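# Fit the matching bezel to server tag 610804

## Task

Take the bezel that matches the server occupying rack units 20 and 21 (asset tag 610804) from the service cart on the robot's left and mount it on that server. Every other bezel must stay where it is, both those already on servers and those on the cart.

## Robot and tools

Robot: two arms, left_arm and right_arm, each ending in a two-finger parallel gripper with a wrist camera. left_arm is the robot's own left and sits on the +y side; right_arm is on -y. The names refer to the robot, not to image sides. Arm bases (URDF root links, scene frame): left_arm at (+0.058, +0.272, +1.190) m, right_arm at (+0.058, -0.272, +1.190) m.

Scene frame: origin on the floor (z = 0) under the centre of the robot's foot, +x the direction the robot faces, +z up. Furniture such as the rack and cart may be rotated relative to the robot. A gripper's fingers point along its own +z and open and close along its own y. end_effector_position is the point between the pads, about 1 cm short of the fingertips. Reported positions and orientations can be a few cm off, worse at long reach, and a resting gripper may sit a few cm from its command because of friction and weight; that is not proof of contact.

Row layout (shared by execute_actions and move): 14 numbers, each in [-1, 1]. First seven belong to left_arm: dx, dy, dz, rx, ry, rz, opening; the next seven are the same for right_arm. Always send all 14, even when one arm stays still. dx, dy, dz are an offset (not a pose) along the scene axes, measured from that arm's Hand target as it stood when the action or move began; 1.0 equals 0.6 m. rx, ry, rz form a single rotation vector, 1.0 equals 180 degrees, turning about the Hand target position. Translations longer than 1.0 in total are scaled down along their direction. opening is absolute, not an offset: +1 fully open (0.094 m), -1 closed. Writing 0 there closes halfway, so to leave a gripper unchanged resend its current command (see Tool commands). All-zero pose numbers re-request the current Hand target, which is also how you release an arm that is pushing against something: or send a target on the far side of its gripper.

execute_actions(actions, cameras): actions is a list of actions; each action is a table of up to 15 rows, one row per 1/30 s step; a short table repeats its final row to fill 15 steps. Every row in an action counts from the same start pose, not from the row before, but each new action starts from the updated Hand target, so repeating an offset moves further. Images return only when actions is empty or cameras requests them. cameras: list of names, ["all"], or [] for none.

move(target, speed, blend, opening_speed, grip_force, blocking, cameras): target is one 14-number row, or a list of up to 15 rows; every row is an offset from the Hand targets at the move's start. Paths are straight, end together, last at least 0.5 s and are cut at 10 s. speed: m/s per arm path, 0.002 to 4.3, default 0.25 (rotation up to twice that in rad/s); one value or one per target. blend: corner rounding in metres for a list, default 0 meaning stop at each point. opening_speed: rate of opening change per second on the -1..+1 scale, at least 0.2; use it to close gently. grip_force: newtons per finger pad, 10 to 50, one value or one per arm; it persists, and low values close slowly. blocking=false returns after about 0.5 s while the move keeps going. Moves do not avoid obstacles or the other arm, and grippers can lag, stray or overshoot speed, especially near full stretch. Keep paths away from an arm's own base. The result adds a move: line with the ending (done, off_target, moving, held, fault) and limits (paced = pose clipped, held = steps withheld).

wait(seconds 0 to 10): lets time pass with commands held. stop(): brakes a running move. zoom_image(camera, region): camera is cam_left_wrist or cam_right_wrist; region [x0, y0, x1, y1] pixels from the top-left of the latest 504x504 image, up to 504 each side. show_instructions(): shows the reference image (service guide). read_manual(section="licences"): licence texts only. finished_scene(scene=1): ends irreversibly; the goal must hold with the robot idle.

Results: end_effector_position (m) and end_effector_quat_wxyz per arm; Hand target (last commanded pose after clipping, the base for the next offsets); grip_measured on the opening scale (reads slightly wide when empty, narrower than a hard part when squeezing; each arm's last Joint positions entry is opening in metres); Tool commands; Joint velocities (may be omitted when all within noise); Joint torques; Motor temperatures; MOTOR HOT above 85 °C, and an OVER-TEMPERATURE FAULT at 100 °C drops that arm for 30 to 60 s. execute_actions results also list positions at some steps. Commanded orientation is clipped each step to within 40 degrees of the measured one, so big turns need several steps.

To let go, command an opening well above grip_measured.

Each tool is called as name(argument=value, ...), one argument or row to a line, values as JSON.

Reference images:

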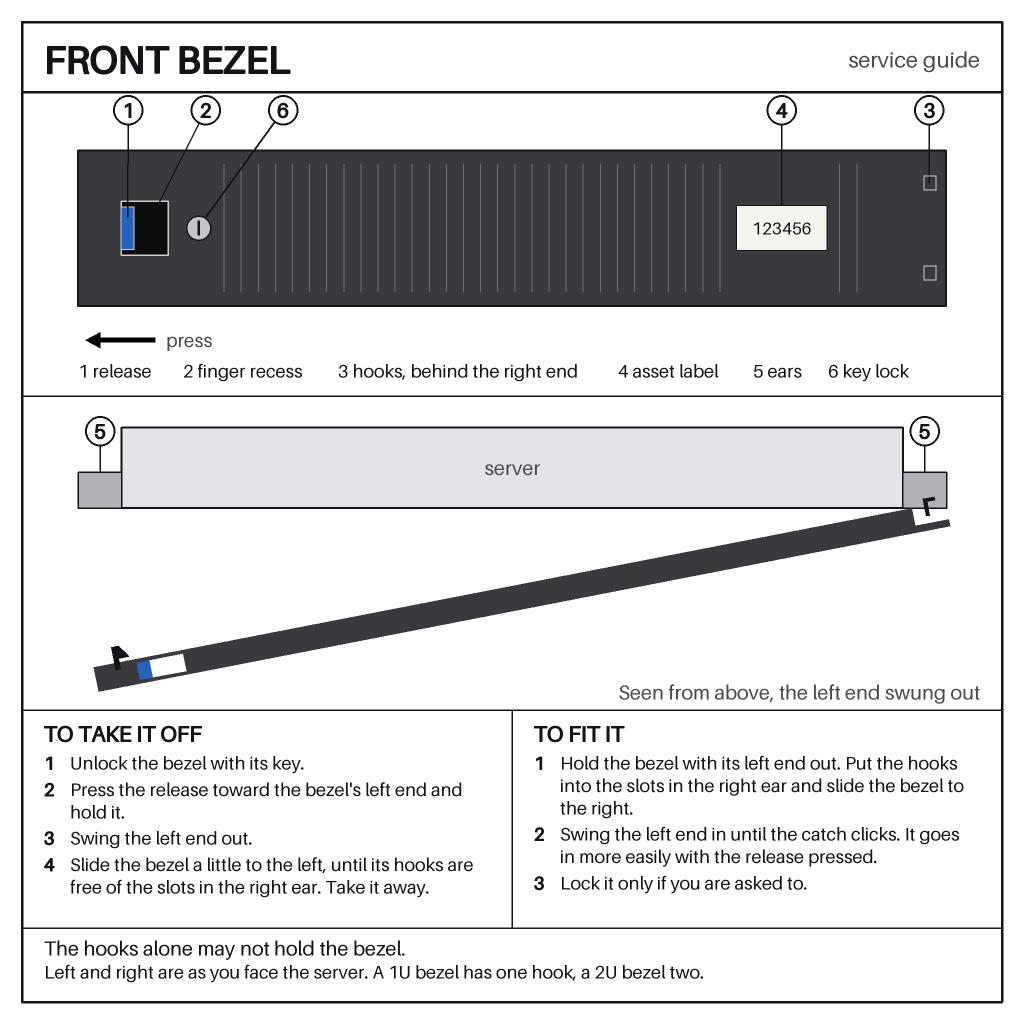

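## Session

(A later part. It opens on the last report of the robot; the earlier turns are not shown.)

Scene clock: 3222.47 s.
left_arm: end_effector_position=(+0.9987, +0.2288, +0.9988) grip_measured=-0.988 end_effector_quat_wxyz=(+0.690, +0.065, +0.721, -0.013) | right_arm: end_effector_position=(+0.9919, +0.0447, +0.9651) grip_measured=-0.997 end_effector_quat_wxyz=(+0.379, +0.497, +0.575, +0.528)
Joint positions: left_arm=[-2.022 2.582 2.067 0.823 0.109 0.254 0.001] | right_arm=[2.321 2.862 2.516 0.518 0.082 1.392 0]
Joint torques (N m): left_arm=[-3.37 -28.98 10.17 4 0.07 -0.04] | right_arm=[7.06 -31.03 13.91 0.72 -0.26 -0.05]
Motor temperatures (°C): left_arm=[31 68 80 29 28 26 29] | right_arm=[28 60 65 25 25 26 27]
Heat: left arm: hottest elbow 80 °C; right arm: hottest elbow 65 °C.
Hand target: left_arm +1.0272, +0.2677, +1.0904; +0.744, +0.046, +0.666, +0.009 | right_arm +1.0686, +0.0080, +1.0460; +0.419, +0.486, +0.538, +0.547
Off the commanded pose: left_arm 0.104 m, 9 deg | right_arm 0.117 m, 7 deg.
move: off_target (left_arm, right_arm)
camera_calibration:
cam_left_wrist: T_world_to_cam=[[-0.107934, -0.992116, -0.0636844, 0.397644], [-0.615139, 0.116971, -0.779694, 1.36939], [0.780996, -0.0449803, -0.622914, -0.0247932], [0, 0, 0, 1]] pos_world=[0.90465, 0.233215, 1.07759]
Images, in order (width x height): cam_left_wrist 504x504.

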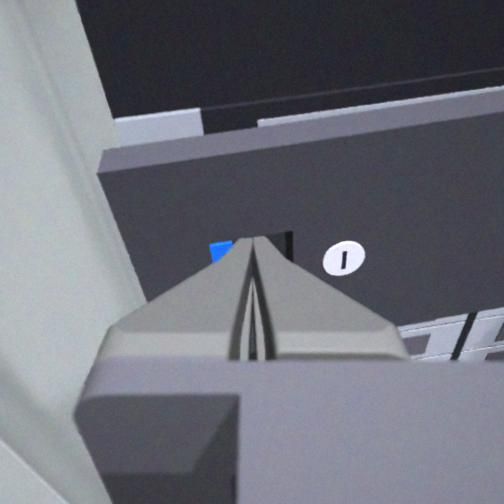

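move(
  target=[0.02,0.04,0.0,0,0,0,-1,0,0,0,0,0,0,-1],
  speed=0.05,
  cameras=["cam_left_wrist"],
)

Scene clock: 3225.17 s.
left_arm: end_effector_position=(+0.9981, +0.2310, +0.9984) grip_measured=-0.988 end_effector_quat_wxyz=(+0.691, +0.069, +0.719, -0.026) | right_arm: end_effector_position=(+0.9918, +0.0447, +0.9650) grip_measured=-0.997 end_effector_quat_wxyz=(+0.379, +0.497, +0.575, +0.528)
Joint positions: left_arm=[-2.014 2.582 2.067 0.823 0.143 0.239 0.001] | right_arm=[2.321 2.862 2.516 0.518 0.082 1.392 0]
Joint torques (N m): left_arm=[-1.67 -28.92 12.14 3.23 -0.23 -0.01] | right_arm=[7.06 -30.56 13.86 0.79 -0.23 -0.07]
Motor temperatures (°C): left_arm=[31 68 78 29 28 26 29] | right_arm=[28 60 66 25 25 26 27]
Heat: left arm: hottest elbow 78 °C; right arm: hottest elbow 66 °C.
Hand target: left_arm +1.0392, +0.2916, +1.0904; +0.744, +0.046, +0.666, +0.009 | right_arm +1.0686, +0.0080, +1.0460; +0.419, +0.486, +0.538, +0.547
Off the commanded pose: left_arm 0.118 m, 10 deg | right_arm 0.118 m, 7 deg.
move: off_target (left_arm, right_arm)
camera_calibration:
cam_left_wrist: T_world_to_cam=[[-0.131848, -0.989978, -0.0505881, 0.41002], [-0.610193, 0.121274, -0.782916, 1.36573], [0.781205, -0.0723576, -0.620067, -0.0212817], [0, 0, 0, 1]] pos_world=[0.904044, 0.238743, 1.0768]
Images, in order (width x height): cam_left_wrist 504x504.

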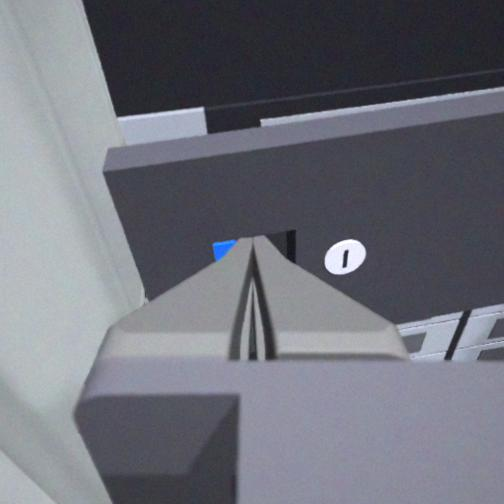

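zoom_image(
  camera="cam_left_wrist",
  region=[180, 200, 320, 290],
)

Scaled by 3.600.

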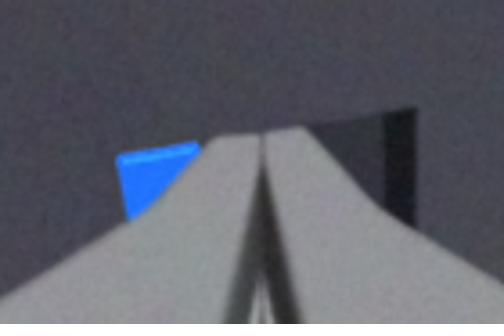

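move(
  target=[0.0,0.06,0.0,0,0,0,-1,0,0,0,0,0,0,-1],
  speed=0.08,
  cameras=["cam_left_wrist"],
)

zoom_image(
  camera="cam_left_wrist",
  region=[180, 200, 320, 290],
)

Scene clock: 3230.27 s.
left_arm: end_effector_position=(+0.9969, +0.2392, +0.9968) grip_measured=-0.988 end_effector_quat_wxyz=(+0.692, +0.074, +0.717, -0.043) | right_arm: end_effector_position=(+0.9918, +0.0447, +0.9650) grip_measured=-0.997 end_effector_quat_wxyz=(+0.379, +0.497, +0.575, +0.528)
Joint positions: left_arm=[-1.996 2.582 2.067 0.823 0.192 0.219 0.001] | right_arm=[2.321 2.862 2.516 0.518 0.082 1.392 0]
Joint torques (N m): left_arm=[0.26 -29.68 11.86 3.14 -0.65 0] | right_arm=[7.47 -30.74 13.85 0.77 -0.21 -0.06]
Motor temperatures (°C): left_arm=[31 68 75 29 28 26 29] | right_arm=[28 61 67 25 25 26 27]
Heat: left arm: hottest elbow 75 °C; right arm: hottest elbow 67 °C.
Hand target: left_arm +1.0392, +0.3279, +1.0904; +0.744, +0.046, +0.666, +0.009 | right_arm +1.0686, +0.0080, +1.0460; +0.419, +0.486, +0.538, +0.547
Off the commanded pose: left_arm 0.135 m, 11 deg | right_arm 0.117 m, 7 deg.
move: off_target (left_arm, right_arm)
camera_calibration:
cam_left_wrist: T_world_to_cam=[[-0.162805, -0.986068, -0.0341267, 0.431535], [-0.604361, 0.127004, -0.786523, 1.35922], [0.779899, -0.107425, -0.616618, -0.0143856], [0, 0, 0, 1]] pos_world=[0.902933, 0.251351, 1.07491]
Images, in order (width x height): cam_left_wrist 504x504.

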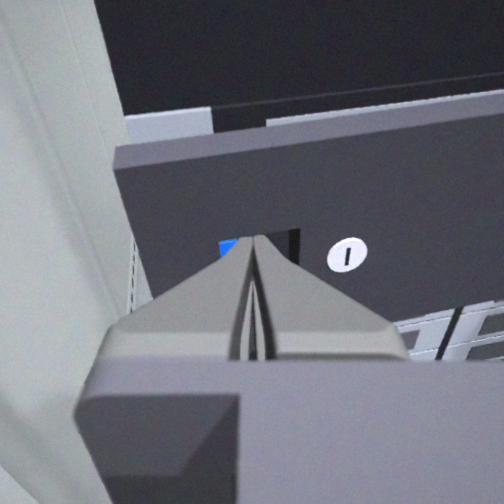

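Scaled by 3.600.

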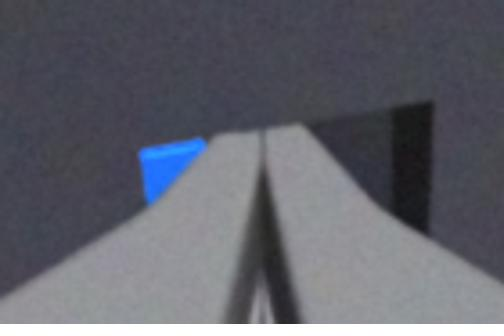

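move(
  target=[0.0,0.05,0.0,0,0,0,-1,0,0,0,0,0,0,-1],
  speed=0.08,
  cameras=["cam_left_wrist"],
)

zoom_image(
  camera="cam_left_wrist",
  region=[180, 200, 320, 290],
)

Scene clock: 3234.00 s.
left_arm: end_effector_position=(+0.9959, +0.2426, +0.9969) grip_measured=-0.988 end_effector_quat_wxyz=(+0.693, +0.080, +0.714, -0.058) | right_arm: end_effector_position=(+0.9918, +0.0447, +0.9650) grip_measured=-0.997 end_effector_quat_wxyz=(+0.379, +0.497, +0.575, +0.528)
Joint positions: left_arm=[-1.985 2.581 2.067 0.823 0.232 0.202 0.001] | right_arm=[2.321 2.862 2.516 0.518 0.082 1.392 0]
Joint torques (N m): left_arm=[2.2 -30.1 11.73 3.1 -0.96 0.04] | right_arm=[7.47 -30.45 13.98 0.64 -0.23 -0.04]
Motor temperatures (°C): left_arm=[31 69 73 29 28 26 29] | right_arm=[28 62 68 25 25 26 27]
Heat: left arm: hottest elbow 73 °C; right arm: hottest elbow 68 °C.
Hand target: left_arm +1.0392, +0.3578, +1.0903; +0.744, +0.046, +0.666, +0.009 | right_arm +1.0686, +0.0080, +1.0460; +0.419, +0.486, +0.538, +0.547
Off the commanded pose: left_arm 0.155 m, 12 deg | right_arm 0.117 m, 7 deg.
move: off_target (left_arm, right_arm)
camera_calibration:
cam_left_wrist: T_world_to_cam=[[-0.190858, -0.981413, -0.0200355, 0.447489], [-0.598592, 0.132538, -0.790013, 1.35468], [0.777985, -0.138787, -0.612762, -0.00759968], [0, 0, 0, 1]] pos_world=[0.902221, 0.25857, 1.07453]
Images, in order (width x height): cam_left_wrist 504x504.

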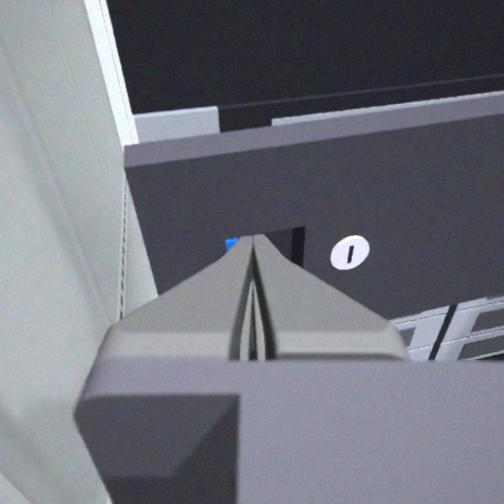

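Scaled by 3.600.

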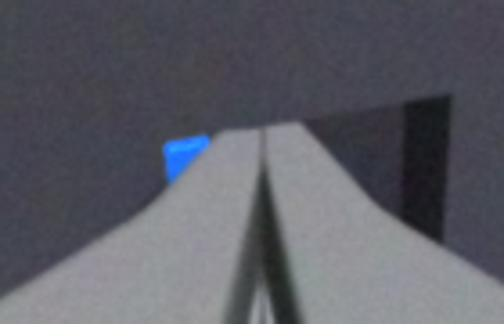

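move(
  target=[0.06,0.02,0.01,0,0,0,-1,0,0,0,0,0,0,-1],
  speed=0.08,
)

move(
  target=[0.05,0.02,0.01,0,0,0,-1,0,0,0,0,0,0,-1],
  speed=0.08,
  cameras=["cam_left_wrist"],
)

Scene clock: 3237.23 s.
left_arm: end_effector_position=(+0.9977, +0.2429, +0.9968) grip_measured=-0.988 end_effector_quat_wxyz=(+0.687, +0.084, +0.719, -0.067) | right_arm: end_effector_position=(+0.9918, +0.0447, +0.9649) grip_measured=-0.997 end_effector_quat_wxyz=(+0.379, +0.497, +0.575, +0.528)
Joint positions: left_arm=[-1.981 2.575 2.071 0.794 0.252 0.198 0.001] | right_arm=[2.321 2.862 2.516 0.518 0.082 1.392 0]
Joint torques (N m): left_arm=[2.78 -29.8 16.43 2.02 -1.34 0] | right_arm=[7 -30.51 13.98 0.75 -0.22 -0.08]
Motor temperatures (°C): left_arm=[31 70 72 29 28 26 29] | right_arm=[28 63 68 25 25 26 27]
Heat: left arm: hottest elbow 72 °C; right arm: hottest elbow 68 °C.
Hand target: left_arm +1.0752, +0.3698, +1.0965; +0.744, +0.046, +0.666, +0.009 | right_arm +1.0686, +0.0080, +1.0460; +0.419, +0.486, +0.538, +0.547
Off the commanded pose: left_arm 0.179 m, 13 deg | right_arm 0.118 m, 7 deg.
move: off_target (left_arm, right_arm)

Scene clock: 3238.33 s.
left_arm: end_effector_position=(+1.0030, +0.2423, +0.9967) grip_measured=-0.988 end_effector_quat_wxyz=(+0.676, +0.090, +0.727, -0.077) | right_arm: end_effector_position=(+0.9918, +0.0447, +0.9649) grip_measured=-0.997 end_effector_quat_wxyz=(+0.379, +0.497, +0.575, +0.528)
Joint positions: left_arm=[-1.979 2.572 2.091 0.741 0.272 0.197 0.001] | right_arm=[2.321 2.862 2.516 0.518 0.082 1.392 0]
Joint torques (N m): left_arm=[3.49 -29.33 19.84 2.13 -1.73 -0.04] | right_arm=[7.06 -30.15 14.01 0.76 -0.25 -0.08]
Motor temperatures (°C): left_arm=[31 71 72 29 28 26 29] | right_arm=[28 63 68 25 25 26 27]
Heat: left arm: hottest elbow 72 °C; right arm: hottest elbow 68 °C.
Hand target: left_arm +1.1052, +0.3820, +1.1023; +0.744, +0.046, +0.666, +0.010 | right_arm +1.0686, +0.0080, +1.0460; +0.419, +0.486, +0.538, +0.547
Off the commanded pose: left_arm 0.203 m, 15 deg | right_arm 0.118 m, 7 deg.
move: off_target (left_arm, right_arm)
camera_calibration:
cam_left_wrist: T_world_to_cam=[[-0.231376, -0.972862, -0.00230486, 0.469376], [-0.626552, 0.150825, -0.764646, 1.35709], [0.744243, -0.175477, -0.644446, 0.0611016], [0, 0, 0, 1]] pos_world=[0.913414, 0.262678, 1.07815]
Images, in order (width x height): cam_left_wrist 504x504.

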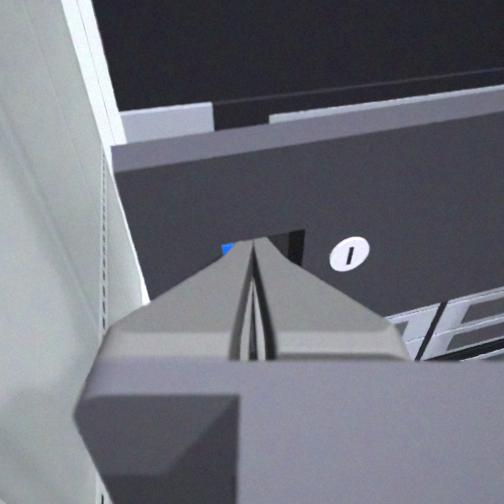

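move(
  target=[0.03,0.01,0.01,0,0,0,-1,0,0,0,0,0,0,-1],
  speed=0.08,
  cameras=["cam_left_wrist"],
)

zoom_image(
  camera="cam_left_wrist",
  region=[100, 80, 320, 290],
)

Scene clock: 3242.10 s.
left_arm: end_effector_position=(+1.0033, +0.2422, +0.9965) grip_measured=-0.988 end_effector_quat_wxyz=(+0.675, +0.094, +0.727, -0.082) | right_arm: end_effector_position=(+0.9918, +0.0447, +0.9649) grip_measured=-0.997 end_effector_quat_wxyz=(+0.379, +0.497, +0.575, +0.528)
Joint positions: left_arm=[-1.976 2.572 2.095 0.732 0.287 0.197 0.001] | right_arm=[2.321 2.862 2.516 0.518 0.082 1.392 0]
Joint torques (N m): left_arm=[3.55 -30.04 21.18 1.55 -2.16 -0.08] | right_arm=[6.77 -29.98 14.01 0.64 -0.19 -0.09]
Motor temperatures (°C): left_arm=[31 71 72 29 29 26 29] | right_arm=[28 64 69 25 25 26 27]
Heat: left arm: hottest elbow 72 °C; right arm: hottest elbow 69 °C.
Hand target: left_arm +1.1232, +0.3878, +1.1082; +0.744, +0.046, +0.666, +0.009 | right_arm +1.0686, +0.0080, +1.0460; +0.419, +0.486, +0.538, +0.547
Off the commanded pose: left_arm 0.219 m, 16 deg | right_arm 0.118 m, 7 deg.
move: off_target (left_arm, right_arm)
camera_calibration:
cam_left_wrist: T_world_to_cam=[[-0.244356, -0.969686, -0.000536585, 0.479942], [-0.62697, 0.158415, -0.762767, 1.3538], [0.739729, -0.18605, -0.646674, 0.069983], [0, 0, 0, 1]] pos_world=[0.914298, 0.263952, 1.07814]
Images, in order (width x height): cam_left_wrist 504x504.

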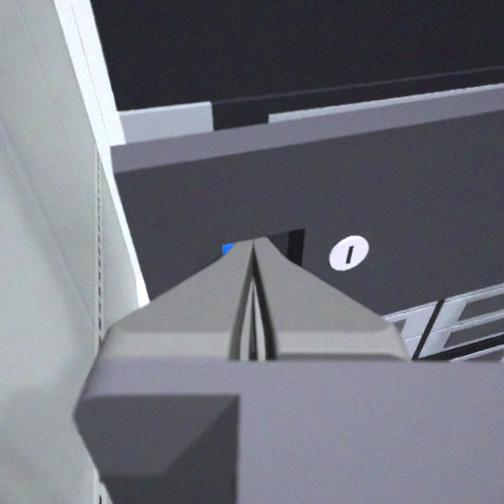

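Scaled by 2.291.

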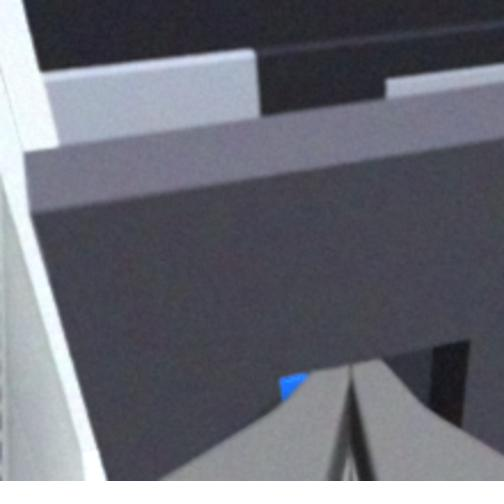

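move(
  target=[
    [-0.15,-0.2,-0.02,0,0,0,-1,0,0,0,0,0,0,-1],
    [-0.32,-0.23,-0.13,0,0,0,-1,0,0,0,0,0,0,-1],
  ],
  speed=0.1,
  blend=[0.01,0],
  cameras=["all"],
)

Scene clock: 3274.90 s.
left_arm: end_effector_position=(+0.9311, +0.2467, +1.0255) grip_measured=-0.988 end_effector_quat_wxyz=(-0.738, -0.045, -0.674, -0.001) | right_arm: end_effector_position=(+0.9915, +0.0456, +0.9629) grip_measured=-0.997 end_effector_quat_wxyz=(+0.375, +0.497, +0.580, +0.526)
Joint positions: left_arm=[-2.008 2.484 1.765 1.17 0.103 0.232 0.001] | right_arm=[2.321 2.861 2.516 0.504 0.079 1.392 0]
Joint torques (N m): left_arm=[-4.37 -21.66 5.96 2.62 0 0.2] | right_arm=[7.3 -30.62 14.3 1.16 -0.15 -0.02]
Motor temperatures (°C): left_arm=[30 73 75 29 33 26 28] | right_arm=[28 66 72 25 25 26 27]
Heat: left arm: hottest elbow 75 °C; right arm: hottest elbow 72 °C.
Hand target: left_arm +0.9312, +0.2499, +1.0304; +0.744, +0.046, +0.666, +0.009 | right_arm +1.0686, +0.0080, +1.0460; +0.419, +0.486, +0.538, +0.547
Off the commanded pose: left_arm 0.006 m, 1 deg | right_arm 0.119 m, 8 deg.
move: off_target (right_arm)
camera_calibration:
cam_left_wrist: T_world_to_cam=[[-0.0563834, -0.996552, -0.0608706, 0.360074], [-0.509229, 0.0811456, -0.856797, 1.33586], [0.858782, -0.017312, -0.512049, -0.147454], [0, 0, 0, 1]] pos_world=[0.82719, 0.247881, 1.09097]
cam_right_wrist: T_world_to_cam=[[-0.187788, 0.0567803, -0.980567, 1.12903], [-0.743577, 0.644052, 0.179696, 0.538183], [0.641739, 0.762872, -0.0787245, -0.46737], [0, 0, 0, 1]] pos_world=[0.912129, -0.0541812, 0.973586]

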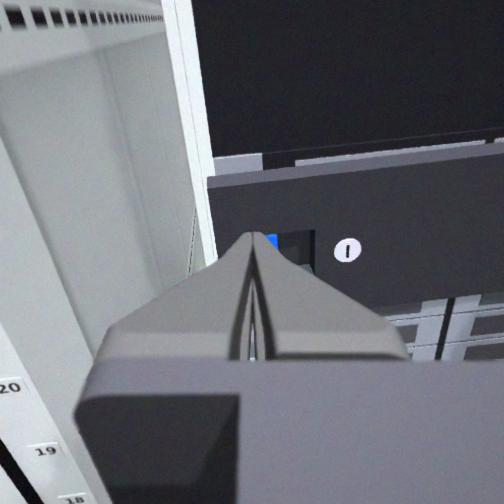

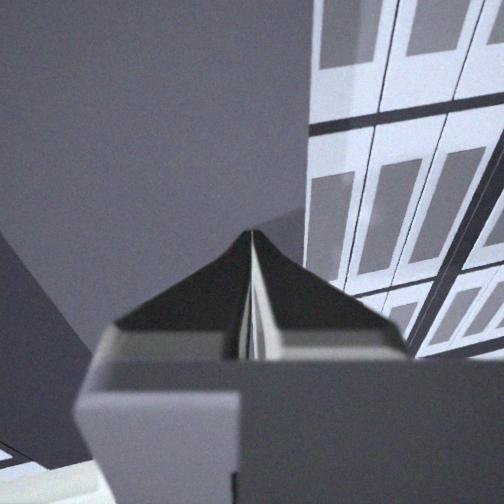

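zoom_image(
  camera="cam_left_wrist",
  region=[190, 130, 340, 260],
)

Scaled by 3.360.

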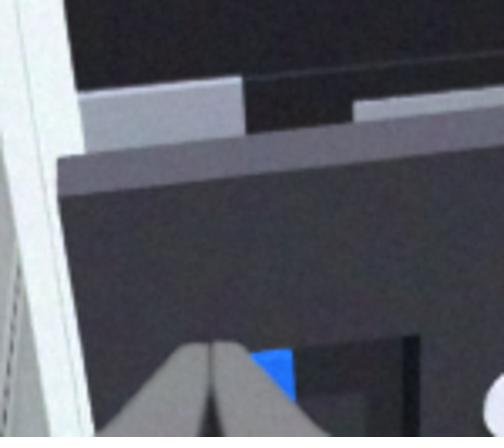

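move(
  target=[0.0,0.03,-0.06,-0.48,0,0,-1,0,0,0,0,0,0,-1],
  speed=0.5,
  cameras=["cam_left_wrist"],
)

Scene clock: 3286.30 s.
left_arm: end_effector_position=(+0.9210, +0.2701, +0.9870) grip_measured=-0.988 end_effector_quat_wxyz=(-0.571, +0.477, -0.502, +0.441) | right_arm: end_effector_position=(+0.9915, +0.0456, +0.9629) grip_measured=-0.997 end_effector_quat_wxyz=(+0.375, +0.497, +0.580, +0.526)
Joint positions: left_arm=[-2.008 2.546 1.792 1.187 -0.068 -1.244 0.001] | right_arm=[2.321 2.861 2.516 0.504 0.079 1.392 0]
Joint torques (N m): left_arm=[-4.84 -21.19 8.51 1.68 0.02 0.08] | right_arm=[6.83 -30.1 14.57 1.28 -0.18 -0.06]
Motor temperatures (°C): left_arm=[30 71 71 29 31 26 28] | right_arm=[28 63 73 25 25 26 27]
Heat: left arm: hottest shoulder 71 °C; right arm: hottest elbow 73 °C.
Hand target: left_arm +0.9311, +0.2679, +0.9942; +0.574, -0.476, +0.492, -0.449 | right_arm +1.0686, +0.0080, +1.0460; +0.419, +0.486, +0.538, +0.547
Off the commanded pose: left_arm 0.013 m, 1 deg | right_arm 0.119 m, 8 deg.
move: off_target (left_arm, right_arm)
camera_calibration:
cam_left_wrist: T_world_to_cam=[[-0.0229767, -0.147749, 0.988758, -0.915524], [-0.497329, -0.856272, -0.139509, 0.830128], [0.867258, -0.494943, -0.0538056, -0.489259], [0, 0, 0, 1]] pos_world=[0.816124, 0.333392, 0.994717]
Images, in order (width x height): cam_left_wrist 504x504.

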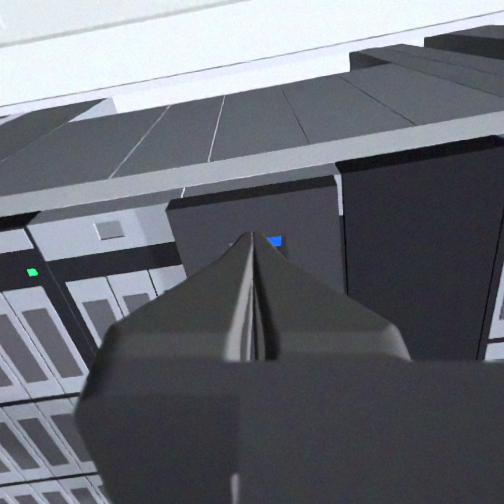

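zoom_image(
  camera="cam_left_wrist",
  region=[80, 150, 380, 300],
)

Scaled by 1.680.

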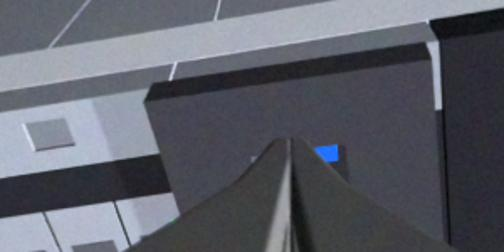

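move(
  target=[0.03,-0.065,0.01,0.48,0,0,-1,0,0,0,0,0,0,-1],
  speed=0.5,
  cameras=["cam_left_wrist"],
)

Scene clock: 3303.90 s.
left_arm: end_effector_position=(+0.9373, +0.2365, +0.9877) grip_measured=-0.988 end_effector_quat_wxyz=(+0.734, +0.041, +0.677, +0.009) | right_arm: end_effector_position=(+0.9915, +0.0456, +0.9629) grip_measured=-0.997 end_effector_quat_wxyz=(+0.375, +0.497, +0.580, +0.526)
Joint positions: left_arm=[-2.017 2.587 1.878 1.153 0.076 0.242 0.001] | right_arm=[2.321 2.861 2.516 0.504 0.079 1.392 0]
Joint torques (N m): left_arm=[-5.54 -21.83 9.13 1.66 0.31 0.16] | right_arm=[6.77 -30.33 14.5 1.21 -0.12 -0.06]
Motor temperatures (°C): left_arm=[30 71 67 29 30 26 28] | right_arm=[28 60 74 25 25 26 27]
Heat: left arm: hottest shoulder 71 °C; right arm: hottest elbow 74 °C.
Hand target: left_arm +0.9493, +0.2288, +1.0005; +0.744, +0.046, +0.666, +0.010 | right_arm +1.0686, +0.0080, +1.0460; +0.419, +0.486, +0.538, +0.547
Off the commanded pose: left_arm 0.019 m, 2 deg | right_arm 0.119 m, 8 deg.
move: off_target (left_arm, right_arm)
camera_calibration:
cam_left_wrist: T_world_to_cam=[[-0.0394333, -0.997146, -0.064373, 0.335593], [-0.518246, 0.0754904, -0.851894, 1.31237], [0.854322, -0.000231939, -0.519744, -0.164598], [0, 0, 0, 1]] pos_world=[0.833981, 0.235526, 1.05405]
Images, in order (width x height): cam_left_wrist 504x504.

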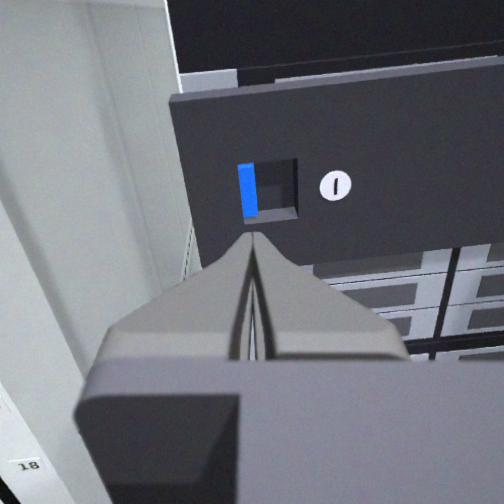

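move(
  target=[
    [0.06,-0.023,0.0,0,0,0,-1,0,0,0,0,0,0,-1],
    [0.115,-0.023,-0.002,0,0,0,-1,0,0,0,0,0,0,-1],
  ],
  speed=0.1,
  blend=[0.01,0],
  cameras=["cam_left_wrist"],
)

Scene clock: 3311.90 s.
left_arm: end_effector_position=(+1.0012, +0.2185, +0.9853) grip_measured=-0.988 end_effector_quat_wxyz=(+0.737, +0.043, +0.674, +0.006) | right_arm: end_effector_position=(+0.9916, +0.0457, +0.9629) grip_measured=-0.997 end_effector_quat_wxyz=(+0.374, +0.497, +0.580, +0.525)
Joint positions: left_arm=[-2.038 2.725 2.23 0.945 0.066 0.25 0.001] | right_arm=[2.321 2.861 2.516 0.503 0.079 1.392 0]
Joint torques (N m): left_arm=[-5.6 -23 12.88 0.72 0.11 0.2] | right_arm=[6.95 -29.8 14.41 1.22 -0.12 -0.09]
Motor temperatures (°C): left_arm=[30 69 65 29 29 26 28] | right_arm=[28 60 74 25 25 26 27]
Heat: left arm: hottest shoulder 69 °C; right arm: hottest elbow 74 °C.
Hand target: left_arm +1.0182, +0.2150, +0.9990; +0.744, +0.046, +0.666, +0.009 | right_arm +1.0687, +0.0080, +1.0461; +0.419, +0.486, +0.538, +0.547
Off the commanded pose: left_arm 0.022 m, 1 deg | right_arm 0.119 m, 8 deg.
move: off_target (left_arm, right_arm)
camera_calibration:
cam_left_wrist: T_world_to_cam=[[-0.0465454, -0.996841, -0.0643537, 0.327104], [-0.5103, 0.0791113, -0.85635, 1.34044], [0.858736, -0.00701946, -0.51237, -0.230621], [0, 0, 0, 1]] pos_world=[0.897293, 0.218408, 1.05077]
Images, in order (width x height): cam_left_wrist 504x504.

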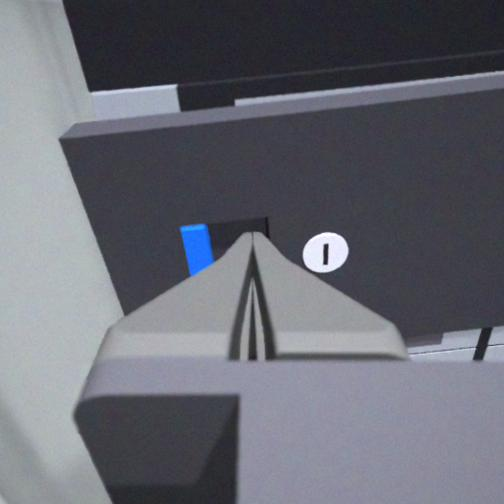

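move(
  target=[0.0,0.0,0.12,0,0,0,-1,0,0,0,0,0,0,-1],
  speed=0.08,
)

move(
  target=[0.01,0.0,0.015,0,0,0,-1,0,0,0.02,0,0,0,-1],
  speed=0.05,
  cameras=["cam_left_wrist"],
)

Scene clock: 3315.30 s.
left_arm: end_effector_position=(+0.9944, +0.2201, +0.9971) grip_measured=-0.988 end_effector_quat_wxyz=(+0.710, +0.046, +0.702, +0.006) | right_arm: end_effector_position=(+0.9916, +0.0457, +0.9629) grip_measured=-0.997 end_effector_quat_wxyz=(+0.374, +0.497, +0.580, +0.525)
Joint positions: left_arm=[-2.042 2.621 2.089 0.904 0.051 0.256 0.001] | right_arm=[2.321 2.861 2.516 0.503 0.079 1.392 0]
Joint torques (N m): left_arm=[-6.48 -28.57 8.65 2.43 0.11 0.2] | right_arm=[7.41 -30.56 14.57 1.21 -0.16 -0.07]
Motor temperatures (°C): left_arm=[30 70 65 29 29 26 28] | right_arm=[28 60 74 25 25 26 27]
Heat: left arm: hottest shoulder 70 °C; right arm: hottest elbow 74 °C.
Hand target: left_arm +1.0182, +0.2150, +1.0712; +0.744, +0.046, +0.666, +0.010 | right_arm +1.0687, +0.0080, +1.0461; +0.419, +0.486, +0.538, +0.547
Off the commanded pose: left_arm 0.078 m, 6 deg | right_arm 0.120 m, 8 deg.
move: off_target (left_arm, right_arm)

Scene clock: 3316.07 s.
left_arm: end_effector_position=(+0.9948, +0.2201, +0.9976) grip_measured=-0.988 end_effector_quat_wxyz=(+0.707, +0.046, +0.705, +0.005) | right_arm: end_effector_position=(+0.9922, +0.0454, +0.9637) grip_measured=-0.997 end_effector_quat_wxyz=(+0.374, +0.498, +0.580, +0.525)
Joint positions: left_arm=[-2.042 2.614 2.084 0.895 0.049 0.256 0.001] | right_arm=[2.321 2.859 2.516 0.499 0.08 1.392 0]
Joint torques (N m): left_arm=[-6.83 -29.04 9.32 2.25 0.12 0.22] | right_arm=[7.36 -31.62 13.38 1.07 -0.03 -0.07]
Motor temperatures (°C): left_arm=[30 70 65 29 29 26 28] | right_arm=[28 60 74 25 25 26 27]
Heat: left arm: hottest shoulder 70 °C; right arm: hottest elbow 74 °C.
Hand target: left_arm +1.0242, +0.2149, +1.0801; +0.744, +0.046, +0.666, +0.009 | right_arm +1.0686, +0.0080, +1.0580; +0.419, +0.486, +0.538, +0.546
Off the commanded pose: left_arm 0.088 m, 6 deg | right_arm 0.127 m, 8 deg.
move: off_target (left_arm, right_arm)
camera_calibration:
cam_left_wrist: T_world_to_cam=[[-0.0540919, -0.996422, -0.0649406, 0.337257], [-0.582512, 0.0843113, -0.808438, 1.37055], [0.81102, -0.00590126, -0.584988, -0.0991895], [0, 0, 0, 1]] pos_world=[0.897051, 0.219912, 1.07188]
Images, in order (width x height): cam_left_wrist 504x504.

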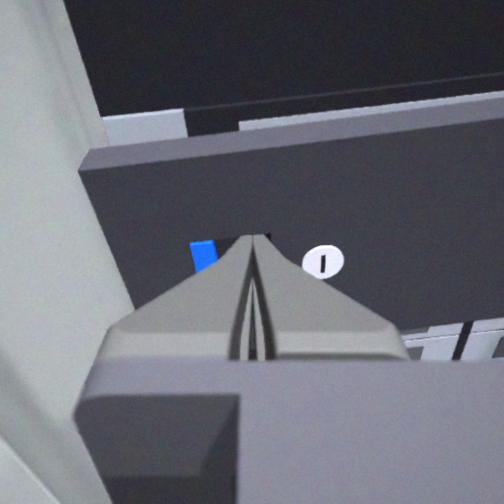

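move(
  target=[0.04,0.0,0.01,0,-0.015,0,-1,0,0,0.02,0,0,0,-1],
  speed=0.05,
)

move(
  target=[0.02,0.0,0.015,0,0,0,-1,0,0,0.0,0,0,0,-1],
  speed=0.05,
  cameras=["cam_left_wrist"],
)

Scene clock: 3319.70 s.
left_arm: end_effector_position=(+0.9979, +0.2199, +0.9978) grip_measured=-0.988 end_effector_quat_wxyz=(+0.708, +0.046, +0.705, +0.005) | right_arm: end_effector_position=(+0.9929, +0.0448, +0.9645) grip_measured=-0.997 end_effector_quat_wxyz=(+0.373, +0.500, +0.582, +0.522)
Joint positions: left_arm=[-2.042 2.622 2.102 0.886 0.051 0.257 0.001] | right_arm=[2.321 2.854 2.512 0.492 0.083 1.392 0]
Joint torques (N m): left_arm=[-6.53 -27.05 15.17 2.4 0.43 0.21] | right_arm=[7.59 -32.91 12.72 1.06 -0.04 -0.1]
Motor temperatures (°C): left_arm=[30 70 64 29 29 26 28] | right_arm=[28 63 73 25 25 26 27]
Heat: left arm: hottest shoulder 70 °C; right arm: hottest elbow 73 °C.
Hand target: left_arm +1.0482, +0.2150, +1.0861; +0.760, +0.046, +0.649, +0.011 | right_arm +1.0686, +0.0080, +1.0700; +0.419, +0.486, +0.538, +0.547
Off the commanded pose: left_arm 0.102 m, 9 deg | right_arm 0.135 m, 8 deg.
move: off_target (left_arm, right_arm)

Scene clock: 3320.60 s.
left_arm: end_effector_position=(+1.0021, +0.2197, +0.9969) grip_measured=-0.988 end_effector_quat_wxyz=(+0.703, +0.048, +0.710, +0.004) | right_arm: end_effector_position=(+0.9929, +0.0448, +0.9645) grip_measured=-0.997 end_effector_quat_wxyz=(+0.373, +0.500, +0.582, +0.522)
Joint positions: left_arm=[-2.042 2.624 2.118 0.856 0.051 0.257 0.001] | right_arm=[2.321 2.854 2.512 0.492 0.083 1.392 0]
Joint torques (N m): left_arm=[-6.89 -27.52 16.31 2.35 0.35 0.21] | right_arm=[8.29 -32.5 12.71 0.92 0.01 -0.06]
Motor temperatures (°C): left_arm=[30 70 64 29 29 26 28] | right_arm=[28 64 73 25 25 26 27]
Heat: left arm: hottest shoulder 70 °C; right arm: hottest elbow 73 °C.
Hand target: left_arm +1.0603, +0.2151, +1.0953; +0.760, +0.046, +0.648, +0.011 | right_arm +1.0686, +0.0080, +1.0700; +0.419, +0.486, +0.538, +0.547
Off the commanded pose: left_arm 0.114 m, 10 deg | right_arm 0.135 m, 8 deg.
move: off_target (left_arm, right_arm)
camera_calibration:
cam_left_wrist: T_world_to_cam=[[-0.0588527, -0.996168, -0.0647043, 0.34163], [-0.592532, 0.087023, -0.800832, 1.37609], [0.803394, -0.00879174, -0.595383, -0.0869391], [0, 0, 0, 1]] pos_world=[0.905327, 0.219805, 1.07236]
Images, in order (width x height): cam_left_wrist 504x504.

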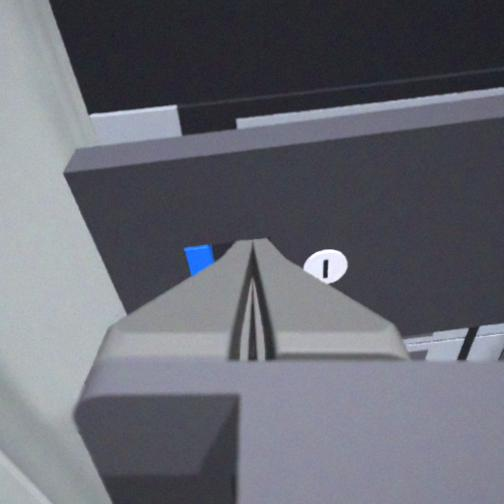

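move(
  target=[0.0,0.0,0.03,0,0,0,-1,0,0,0.02,0,0,0,-1],
  speed=0.05,
)

move(
  target=[0.0,0.0,0.015,0,0,0,-1,0,0,0.0,0,0,0,-1],
  speed=0.05,
  cameras=["cam_left_wrist"],
)

Scene clock: 3346.50 s.
left_arm: end_effector_position=(+1.0021, +0.2196, +0.9967) grip_measured=-0.988 end_effector_quat_wxyz=(+0.702, +0.048, +0.710, +0.004) | right_arm: end_effector_position=(+0.9936, +0.0443, +0.9655) grip_measured=-0.997 end_effector_quat_wxyz=(+0.371, +0.501, +0.585, +0.519)
Joint positions: left_arm=[-2.042 2.624 2.118 0.856 0.051 0.257 0.001] | right_arm=[2.321 2.845 2.505 0.479 0.085 1.392 0]
Joint torques (N m): left_arm=[-6.95 -30.04 14.2 2.09 0.21 0.22] | right_arm=[7.77 -33.67 12.59 1.18 0 -0.09]
Motor temperatures (°C): left_arm=[30 68 65 29 28 26 28] | right_arm=[28 74 67 25 25 26 27]
Heat: left arm: hottest shoulder 68 °C; right arm: hottest shoulder 74 °C.
Hand target: left_arm +1.0603, +0.2151, +1.1134; +0.760, +0.046, +0.648, +0.011 | right_arm +1.0688, +0.0078, +1.0823; +0.419, +0.486, +0.537, +0.547
Off the commanded pose: left_arm 0.130 m, 10 deg | right_arm 0.143 m, 9 deg.
move: off_target (left_arm, right_arm)

Scene clock: 3347.20 s.
left_arm: end_effector_position=(+1.0026, +0.2198, +0.9975) grip_measured=-0.988 end_effector_quat_wxyz=(+0.702, +0.048, +0.710, +0.004) | right_arm: end_effector_position=(+0.9936, +0.0443, +0.9655) grip_measured=-0.997 end_effector_quat_wxyz=(+0.371, +0.501, +0.585, +0.519)
Joint positions: left_arm=[-2.042 2.622 2.118 0.853 0.051 0.258 0.001] | right_arm=[2.321 2.845 2.505 0.479 0.085 1.392 0]
Joint torques (N m): left_arm=[-7.18 -30.97 13.31 1.95 0.15 0.24] | right_arm=[7.94 -33.85 12.44 1.29 0 -0.1]
Motor temperatures (°C): left_arm=[30 68 65 29 28 26 28] | right_arm=[28 75 67 25 25 26 27]
Heat: left arm: hottest shoulder 68 °C; right arm: hottest shoulder 75 °C.
Hand target: left_arm +1.0603, +0.2151, +1.1223; +0.760, +0.046, +0.648, +0.011 | right_arm +1.0688, +0.0078, +1.0823; +0.419, +0.486, +0.537, +0.547
Off the commanded pose: left_arm 0.138 m, 10 deg | right_arm 0.144 m, 9 deg.
move: off_target (left_arm, right_arm)
camera_calibration:
cam_left_wrist: T_world_to_cam=[[-0.0592918, -0.996049, -0.0661078, 0.343584], [-0.593585, 0.0884236, -0.799899, 1.37658], [0.802584, -0.00818683, -0.596483, -0.0851425], [0, 0, 0, 1]] pos_world=[0.905825, 0.219807, 1.07305]
Images, in order (width x height): cam_left_wrist 504x504.

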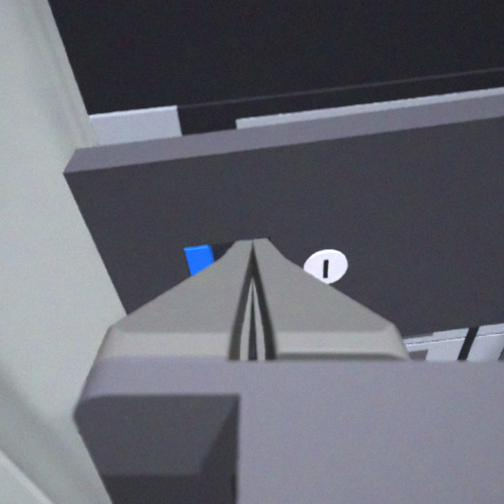

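move(
  target=[-0.01,0.0,0.03,0,0,0,-1,0,0,0.0,0,0,0,-1],
  speed=0.05,
)

move(
  target=[0.0,0.0,0.015,0,0,0,-1,0,0,0.0,0,0,0,-1],
  speed=0.05,
  cameras=["cam_left_wrist"],
)

Scene clock: 3352.40 s.
left_arm: end_effector_position=(+1.0027, +0.2198, +0.9986) grip_measured=-0.988 end_effector_quat_wxyz=(+0.695, +0.048, +0.717, +0.004) | right_arm: end_effector_position=(+0.9936, +0.0443, +0.9654) grip_measured=-0.997 end_effector_quat_wxyz=(+0.371, +0.502, +0.585, +0.519)
Joint positions: left_arm=[-2.043 2.607 2.104 0.834 0.045 0.259 0.001] | right_arm=[2.321 2.845 2.505 0.479 0.086 1.392 0]
Joint torques (N m): left_arm=[-7.41 -32.5 11.82 2.55 0.21 0.22] | right_arm=[8.35 -33.2 12.52 1.37 0.04 -0.08]
Motor temperatures (°C): left_arm=[30 72 65 29 28 26 28] | right_arm=[28 76 68 25 25 26 27]
Heat: left arm: hottest shoulder 72 °C; right arm: hottest shoulder 76 °C.
Hand target: left_arm +1.0542, +0.2150, +1.1402; +0.760, +0.046, +0.648, +0.011 | right_arm +1.0688, +0.0077, +1.0822; +0.419, +0.486, +0.537, +0.547
Off the commanded pose: left_arm 0.151 m, 11 deg | right_arm 0.144 m, 9 deg.
move: off_target (left_arm, right_arm)

Scene clock: 3353.10 s.
left_arm: end_effector_position=(+1.0026, +0.2200, +0.9990) grip_measured=-0.988 end_effector_quat_wxyz=(+0.690, +0.049, +0.722, +0.004) | right_arm: end_effector_position=(+0.9936, +0.0443, +0.9654) grip_measured=-0.997 end_effector_quat_wxyz=(+0.371, +0.502, +0.585, +0.519)
Joint positions: left_arm=[-2.043 2.597 2.094 0.82 0.043 0.26 0.001] | right_arm=[2.321 2.845 2.505 0.479 0.086 1.392 0]
Joint velocities: left_arm=[0.005 -0.024 0.002 0.002 -0.154 0.066 -0.001] | right_arm=[within noise]
Joint torques (N m): left_arm=[-7.47 -32.91 11.82 2.8 0.24 0.21] | right_arm=[8.29 -33.67 12.44 1.16 0.04 -0.11]
Motor temperatures (°C): left_arm=[30 72 65 29 28 26 28] | right_arm=[28 76 68 25 25 26 27]
Heat: left arm: hottest shoulder 72 °C; right arm: hottest shoulder 76 °C.
Hand target: left_arm +1.0543, +0.2152, +1.1493; +0.760, +0.046, +0.648, +0.011 | right_arm +1.0688, +0.0077, +1.0822; +0.419, +0.486, +0.537, +0.547
Off the commanded pose: left_arm 0.159 m, 12 deg | right_arm 0.144 m, 9 deg.
move: off_target (left_arm, right_arm)
camera_calibration:
cam_left_wrist: T_world_to_cam=[[-0.0609949, -0.995945, -0.0661279, 0.345598], [-0.619661, 0.0897215, -0.779724, 1.38353], [0.782496, -0.00658233, -0.622621, -0.0382928], [0, 0, 0, 1]] pos_world=[0.908366, 0.219811, 1.07779]
Images, in order (width x height): cam_left_wrist 504x504.

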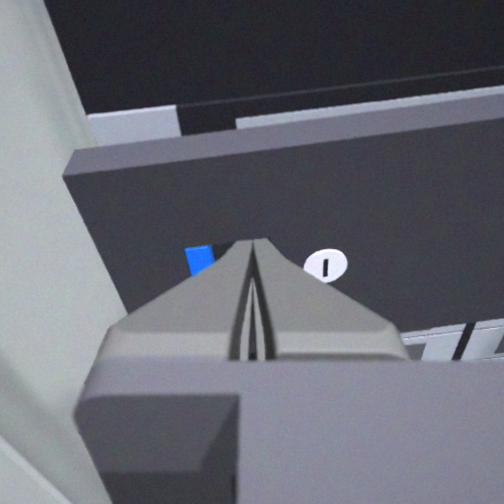

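execute_actions(
  actions=[],
)

Scene clock: 3363.87 s.
left_arm: end_effector_position=(+1.0026, +0.2200, +0.9990) grip_measured=-0.988 end_effector_quat_wxyz=(+0.690, +0.049, +0.722, +0.004) | right_arm: end_effector_position=(+0.9936, +0.0443, +0.9654) grip_measured=-0.997 end_effector_quat_wxyz=(+0.371, +0.502, +0.585, +0.519)
Joint positions: left_arm=[-2.043 2.597 2.094 0.82 0.043 0.26 0.001] | right_arm=[2.321 2.845 2.505 0.479 0.086 1.392 0]
Joint velocities: within noise
Joint torques (N m): left_arm=[-7.53 -33.03 11.81 2.81 0.24 0.22] | right_arm=[7.47 -33.61 12.46 1.22 0.01 -0.11]
Motor temperatures (°C): left_arm=[30 76 67 29 28 26 28] | right_arm=[28 79 68 25 25 26 27]
Heat: left arm: hottest shoulder 76 °C; right arm: hottest shoulder 79 °C.
Hand target: left_arm +1.0543, +0.2152, +1.1493; +0.760, +0.046, +0.648, +0.011 | right_arm +1.0688, +0.0077, +1.0822; +0.419, +0.486, +0.537, +0.547
Tool commands: left_gripper/opening=-1.0 right_gripper/opening=-1.0
Off the commanded pose: left_arm 0.159 m, 12 deg | right_arm 0.144 m, 9 deg.
camera_calibration:
cam_left_wrist: T_world_to_cam=[[-0.0609949, -0.995945, -0.0661279, 0.345598], [-0.619661, 0.0897215, -0.779724, 1.38353], [0.782496, -0.00658233, -0.622621, -0.0382928], [0, 0, 0, 1]] pos_world=[0.908366, 0.219811, 1.07779]
cam_right_wrist: T_world_to_cam=[[-0.207098, 0.0503555, -0.977023, 1.14809], [-0.739445, 0.645841, 0.190026, 0.526007], [0.640571, 0.761809, -0.0965175, -0.449002], [0, 0, 0, 1]] pos_world=[0.914339, -0.0554763, 0.978423]

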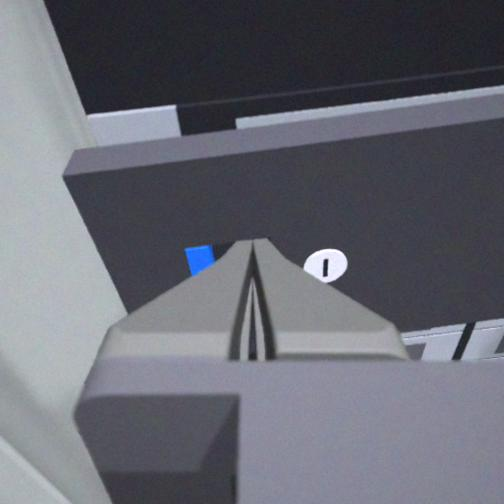

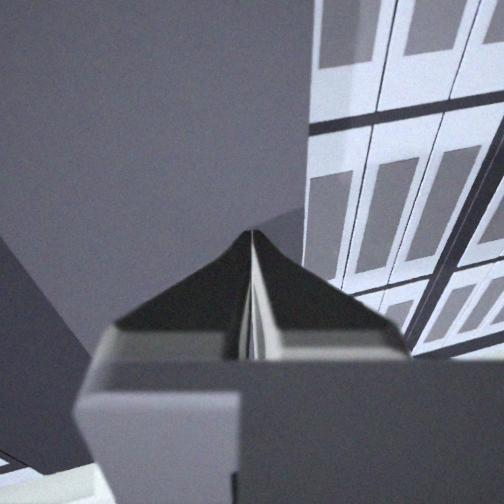

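move(
  target=[0.004,0,0.02,0,0,0,-1,0,0,0,0,0,0,-1],
  speed=0.03,
  cameras=["cam_left_wrist"],
)

zoom_image(
  camera="cam_left_wrist",
  region=[40, 70, 360, 310],
)

Scene clock: 3366.90 s.
left_arm: end_effector_position=(+1.0021, +0.2200, +0.9996) grip_measured=-0.988 end_effector_quat_wxyz=(+0.684, +0.049, +0.728, +0.004) | right_arm: end_effector_position=(+0.9936, +0.0443, +0.9654) grip_measured=-0.997 end_effector_quat_wxyz=(+0.371, +0.502, +0.585, +0.519)
Joint positions: left_arm=[-2.044 2.585 2.08 0.804 0.039 0.261 0.001] | right_arm=[2.321 2.845 2.505 0.479 0.086 1.392 0]
Joint torques (N m): left_arm=[-7.65 -33.55 12.11 2.97 0.28 0.18] | right_arm=[7.3 -33.55 12.55 1.24 0.01 -0.12]
Motor temperatures (°C): left_arm=[30 77 67 29 28 26 28] | right_arm=[28 79 69 25 25 26 27]
Heat: left arm: hottest shoulder 77 °C; right arm: hottest shoulder 79 °C.
Hand target: left_arm +1.0566, +0.2152, +1.1611; +0.760, +0.046, +0.649, +0.011 | right_arm +1.0688, +0.0077, +1.0822; +0.419, +0.486, +0.537, +0.547
Off the commanded pose: left_arm 0.171 m, 13 deg | right_arm 0.144 m, 9 deg.
move: off_target (left_arm, right_arm)
camera_calibration:
cam_left_wrist: T_world_to_cam=[[-0.0625199, -0.995866, -0.065898, 0.346922], [-0.632782, 0.0906123, -0.76901, 1.38599], [0.771802, -0.00637934, -0.635831, -0.0137563], [0, 0, 0, 1]] pos_world=[0.909335, 0.219812, 1.07995]
Images, in order (width x height): cam_left_wrist 504x504.

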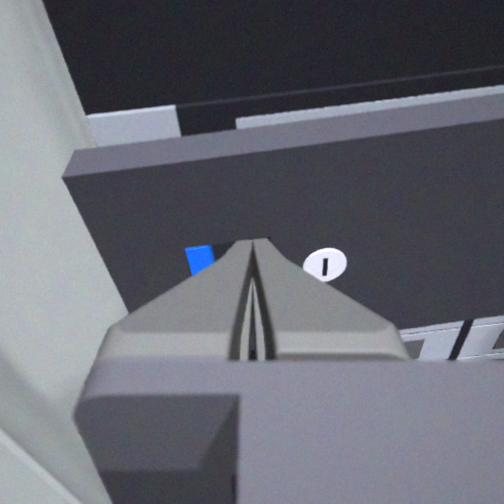

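Scaled by 1.575.

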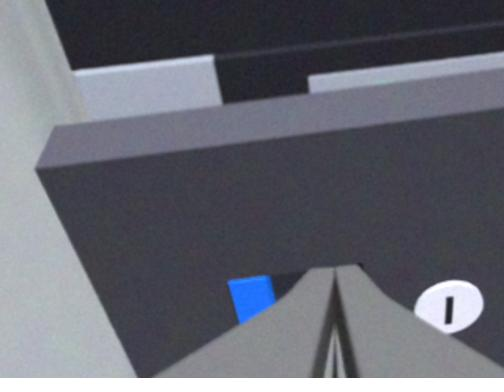

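zoom_image(
  camera="cam_left_wrist",
  region=[50, 80, 210, 200],
)

zoom_image(
  camera="cam_left_wrist",
  region=[344, 50, 504, 170],
)

Scaled by 3.150.

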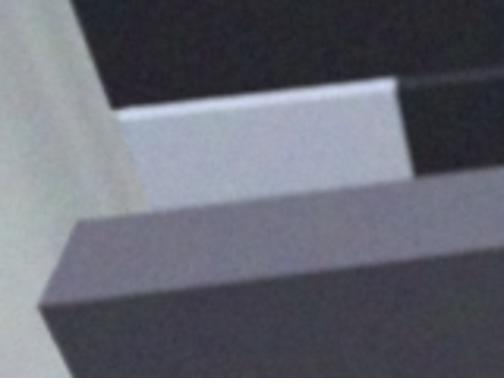

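Scaled by 3.150.

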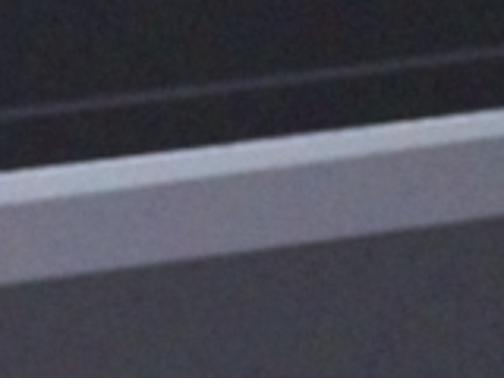

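move(
  target=[0.06,0,0.03,0,0,0,-1,0.02,0,0.01,0,0,0,-1],
  speed=0.05,
  cameras=["cam_left_wrist"],
)

Scene clock: 3403.73 s.
left_arm: end_effector_position=(+1.0043, +0.2199, +1.0012) grip_measured=-0.988 end_effector_quat_wxyz=(+0.676, +0.051, +0.735, +0.003) | right_arm: end_effector_position=(+0.9938, +0.0445, +0.9661) grip_measured=-0.997 end_effector_quat_wxyz=(+0.367, +0.503, +0.589, +0.515)
Joint positions: left_arm=[-2.045 2.572 2.077 0.772 0.037 0.262 0.001] | right_arm=[2.321 2.835 2.496 0.465 0.086 1.392 0]
Joint torques (N m): left_arm=[-7.88 -34.02 16.29 1.99 0.24 0.21] | right_arm=[8 -33.73 13.89 1.14 -0.05 -0.08]
Motor temperatures (°C): left_arm=[31 90 65 29 28 26 28] | right_arm=[28 83 68 25 25 26 27]
Heat: left arm: hottest shoulder 90 °C; right arm: hottest shoulder 83 °C. Fold the left arm in close to its base, or ease its load, before you think long.
Hand target: left_arm +1.0926, +0.2149, +1.1793; +0.760, +0.046, +0.648, +0.010 | right_arm +1.0807, +0.0080, +1.0882; +0.419, +0.486, +0.538, +0.547
Off the commanded pose: left_arm 0.199 m, 14 deg | right_arm 0.154 m, 9 deg.
MOTOR HOT: joint 2 (shoulder) of the left arm reports 90 °C; the controller stops that arm at 100 °C. To cool a motor, set the load down, stop pushing, or move to a pose that needs little force.
move: off_target (left_arm, right_arm)
camera_calibration:
cam_left_wrist: T_world_to_cam=[[-0.0672211, -0.995601, -0.0652623, 0.351065], [-0.650055, 0.0933245, -0.754135, 1.39049], [0.756908, -0.00826975, -0.653469, 0.0186352], [0, 0, 0, 1]] pos_world=[0.913391, 0.219908, 1.08371]
Images, in order (width x height): cam_left_wrist 504x504.

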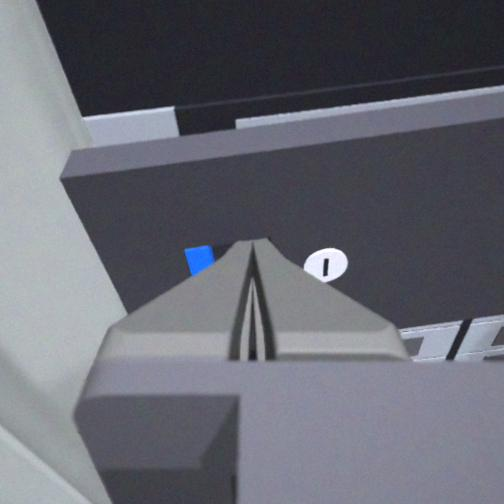

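move(
  target=[-0.06,0,-0.10,0,0,0,-1,0,0,-0.03,0,0,0,-1],
  speed=0.2,
  cameras=[],
)

Scene clock: 3407.20 s.
left_arm: end_effector_position=(+1.0006, +0.2191, +0.9985) grip_measured=-0.988 end_effector_quat_wxyz=(+0.682, +0.050, +0.730, +0.004) | right_arm: end_effector_position=(+0.9932, +0.0449, +0.9661) grip_measured=-0.997 end_effector_quat_wxyz=(+0.365, +0.503, +0.591, +0.515)
Joint positions: left_arm=[-2.045 2.581 2.072 0.803 0.039 0.262 0.001] | right_arm=[2.321 2.831 2.489 0.462 0.083 1.392 0]
Joint torques (N m): left_arm=[-6.95 -28.28 15.75 4.11 0.66 0.19] | right_arm=[7.06 -30.92 15.43 1.78 -0.15 -0.08]
Motor temperatures (°C): left_arm=[31 89 66 29 28 26 28] | right_arm=[28 83 67 25 25 26 27]
Heat: left arm: hottest shoulder 89 °C; right arm: hottest shoulder 83 °C. Fold the left arm in close to its base, or ease its load, before you think long.
Hand target: left_arm +1.0566, +0.2150, +1.1191; +0.760, +0.046, +0.649, +0.011 | right_arm +1.0807, +0.0079, +1.0703; +0.419, +0.486, +0.537, +0.547
Off the commanded pose: left_arm 0.133 m, 13 deg | right_arm 0.141 m, 10 deg.
MOTOR HOT: still on. Joint 2 (shoulder) of the left arm reports 89 °C.
move: off_target (left_arm, right_arm)
No camera images: "cameras" was empty.


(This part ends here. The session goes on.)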